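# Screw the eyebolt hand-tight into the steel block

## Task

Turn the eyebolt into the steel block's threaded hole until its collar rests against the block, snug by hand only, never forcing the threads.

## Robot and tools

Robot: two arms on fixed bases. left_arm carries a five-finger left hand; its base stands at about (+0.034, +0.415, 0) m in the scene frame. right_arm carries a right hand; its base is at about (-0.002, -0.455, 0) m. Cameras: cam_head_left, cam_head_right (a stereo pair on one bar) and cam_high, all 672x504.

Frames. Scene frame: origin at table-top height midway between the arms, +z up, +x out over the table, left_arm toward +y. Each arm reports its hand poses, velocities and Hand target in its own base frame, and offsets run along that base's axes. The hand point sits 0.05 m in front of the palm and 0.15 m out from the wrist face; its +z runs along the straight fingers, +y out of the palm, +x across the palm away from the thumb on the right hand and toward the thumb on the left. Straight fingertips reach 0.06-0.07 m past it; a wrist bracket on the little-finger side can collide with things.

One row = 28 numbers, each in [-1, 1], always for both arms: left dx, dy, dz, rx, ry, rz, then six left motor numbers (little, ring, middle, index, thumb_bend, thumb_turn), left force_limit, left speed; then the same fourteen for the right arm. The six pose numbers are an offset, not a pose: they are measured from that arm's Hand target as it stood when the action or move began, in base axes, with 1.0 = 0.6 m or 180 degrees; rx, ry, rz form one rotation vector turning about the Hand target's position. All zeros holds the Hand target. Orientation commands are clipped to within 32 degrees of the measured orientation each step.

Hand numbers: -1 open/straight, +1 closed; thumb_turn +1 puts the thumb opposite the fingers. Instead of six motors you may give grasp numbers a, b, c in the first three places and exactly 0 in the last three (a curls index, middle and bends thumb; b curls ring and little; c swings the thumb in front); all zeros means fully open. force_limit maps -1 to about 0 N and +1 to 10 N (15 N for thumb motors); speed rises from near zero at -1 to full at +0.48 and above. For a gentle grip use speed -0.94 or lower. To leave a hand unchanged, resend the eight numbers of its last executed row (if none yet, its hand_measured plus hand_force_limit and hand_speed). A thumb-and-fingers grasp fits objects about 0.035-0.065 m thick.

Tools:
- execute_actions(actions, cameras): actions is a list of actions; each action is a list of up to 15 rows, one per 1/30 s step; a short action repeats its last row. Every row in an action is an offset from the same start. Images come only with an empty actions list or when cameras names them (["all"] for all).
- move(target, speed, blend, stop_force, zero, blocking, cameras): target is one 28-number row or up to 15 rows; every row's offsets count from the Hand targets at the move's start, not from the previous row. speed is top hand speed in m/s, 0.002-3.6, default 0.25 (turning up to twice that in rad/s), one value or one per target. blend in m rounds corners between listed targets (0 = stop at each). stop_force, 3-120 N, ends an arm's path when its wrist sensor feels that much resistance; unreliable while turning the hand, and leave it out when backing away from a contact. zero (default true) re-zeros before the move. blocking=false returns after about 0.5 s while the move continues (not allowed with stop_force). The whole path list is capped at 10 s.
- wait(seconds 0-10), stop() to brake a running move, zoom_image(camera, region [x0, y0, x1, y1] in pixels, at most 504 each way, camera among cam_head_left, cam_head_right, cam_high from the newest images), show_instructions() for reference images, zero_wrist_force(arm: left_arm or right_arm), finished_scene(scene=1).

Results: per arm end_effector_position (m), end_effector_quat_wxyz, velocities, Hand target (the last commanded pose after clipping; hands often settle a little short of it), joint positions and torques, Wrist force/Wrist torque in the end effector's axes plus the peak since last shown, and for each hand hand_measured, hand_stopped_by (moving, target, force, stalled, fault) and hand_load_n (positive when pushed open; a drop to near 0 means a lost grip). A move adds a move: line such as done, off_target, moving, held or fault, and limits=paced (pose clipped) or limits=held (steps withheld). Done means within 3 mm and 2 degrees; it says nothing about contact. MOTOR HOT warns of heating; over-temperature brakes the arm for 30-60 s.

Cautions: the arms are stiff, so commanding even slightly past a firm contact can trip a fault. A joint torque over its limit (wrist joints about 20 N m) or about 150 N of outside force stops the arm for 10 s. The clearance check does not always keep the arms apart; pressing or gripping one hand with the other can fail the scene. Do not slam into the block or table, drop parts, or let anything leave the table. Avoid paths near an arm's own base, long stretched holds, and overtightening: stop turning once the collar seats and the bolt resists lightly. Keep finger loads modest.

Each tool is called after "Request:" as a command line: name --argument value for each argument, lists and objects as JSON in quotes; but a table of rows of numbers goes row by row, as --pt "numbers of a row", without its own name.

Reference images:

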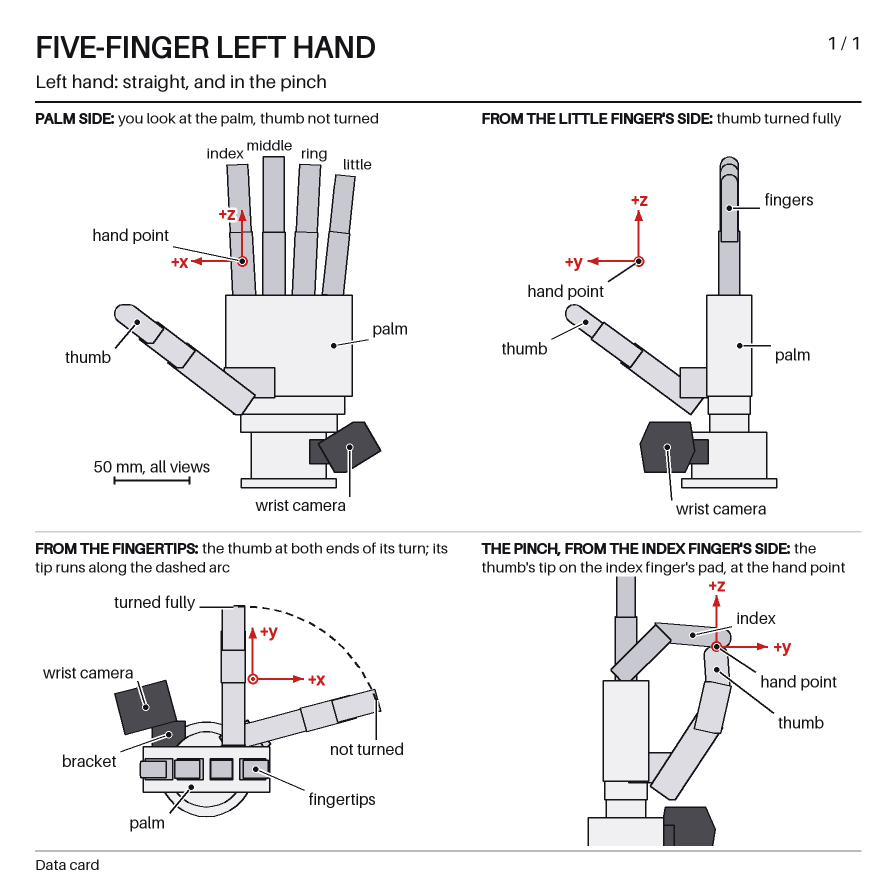

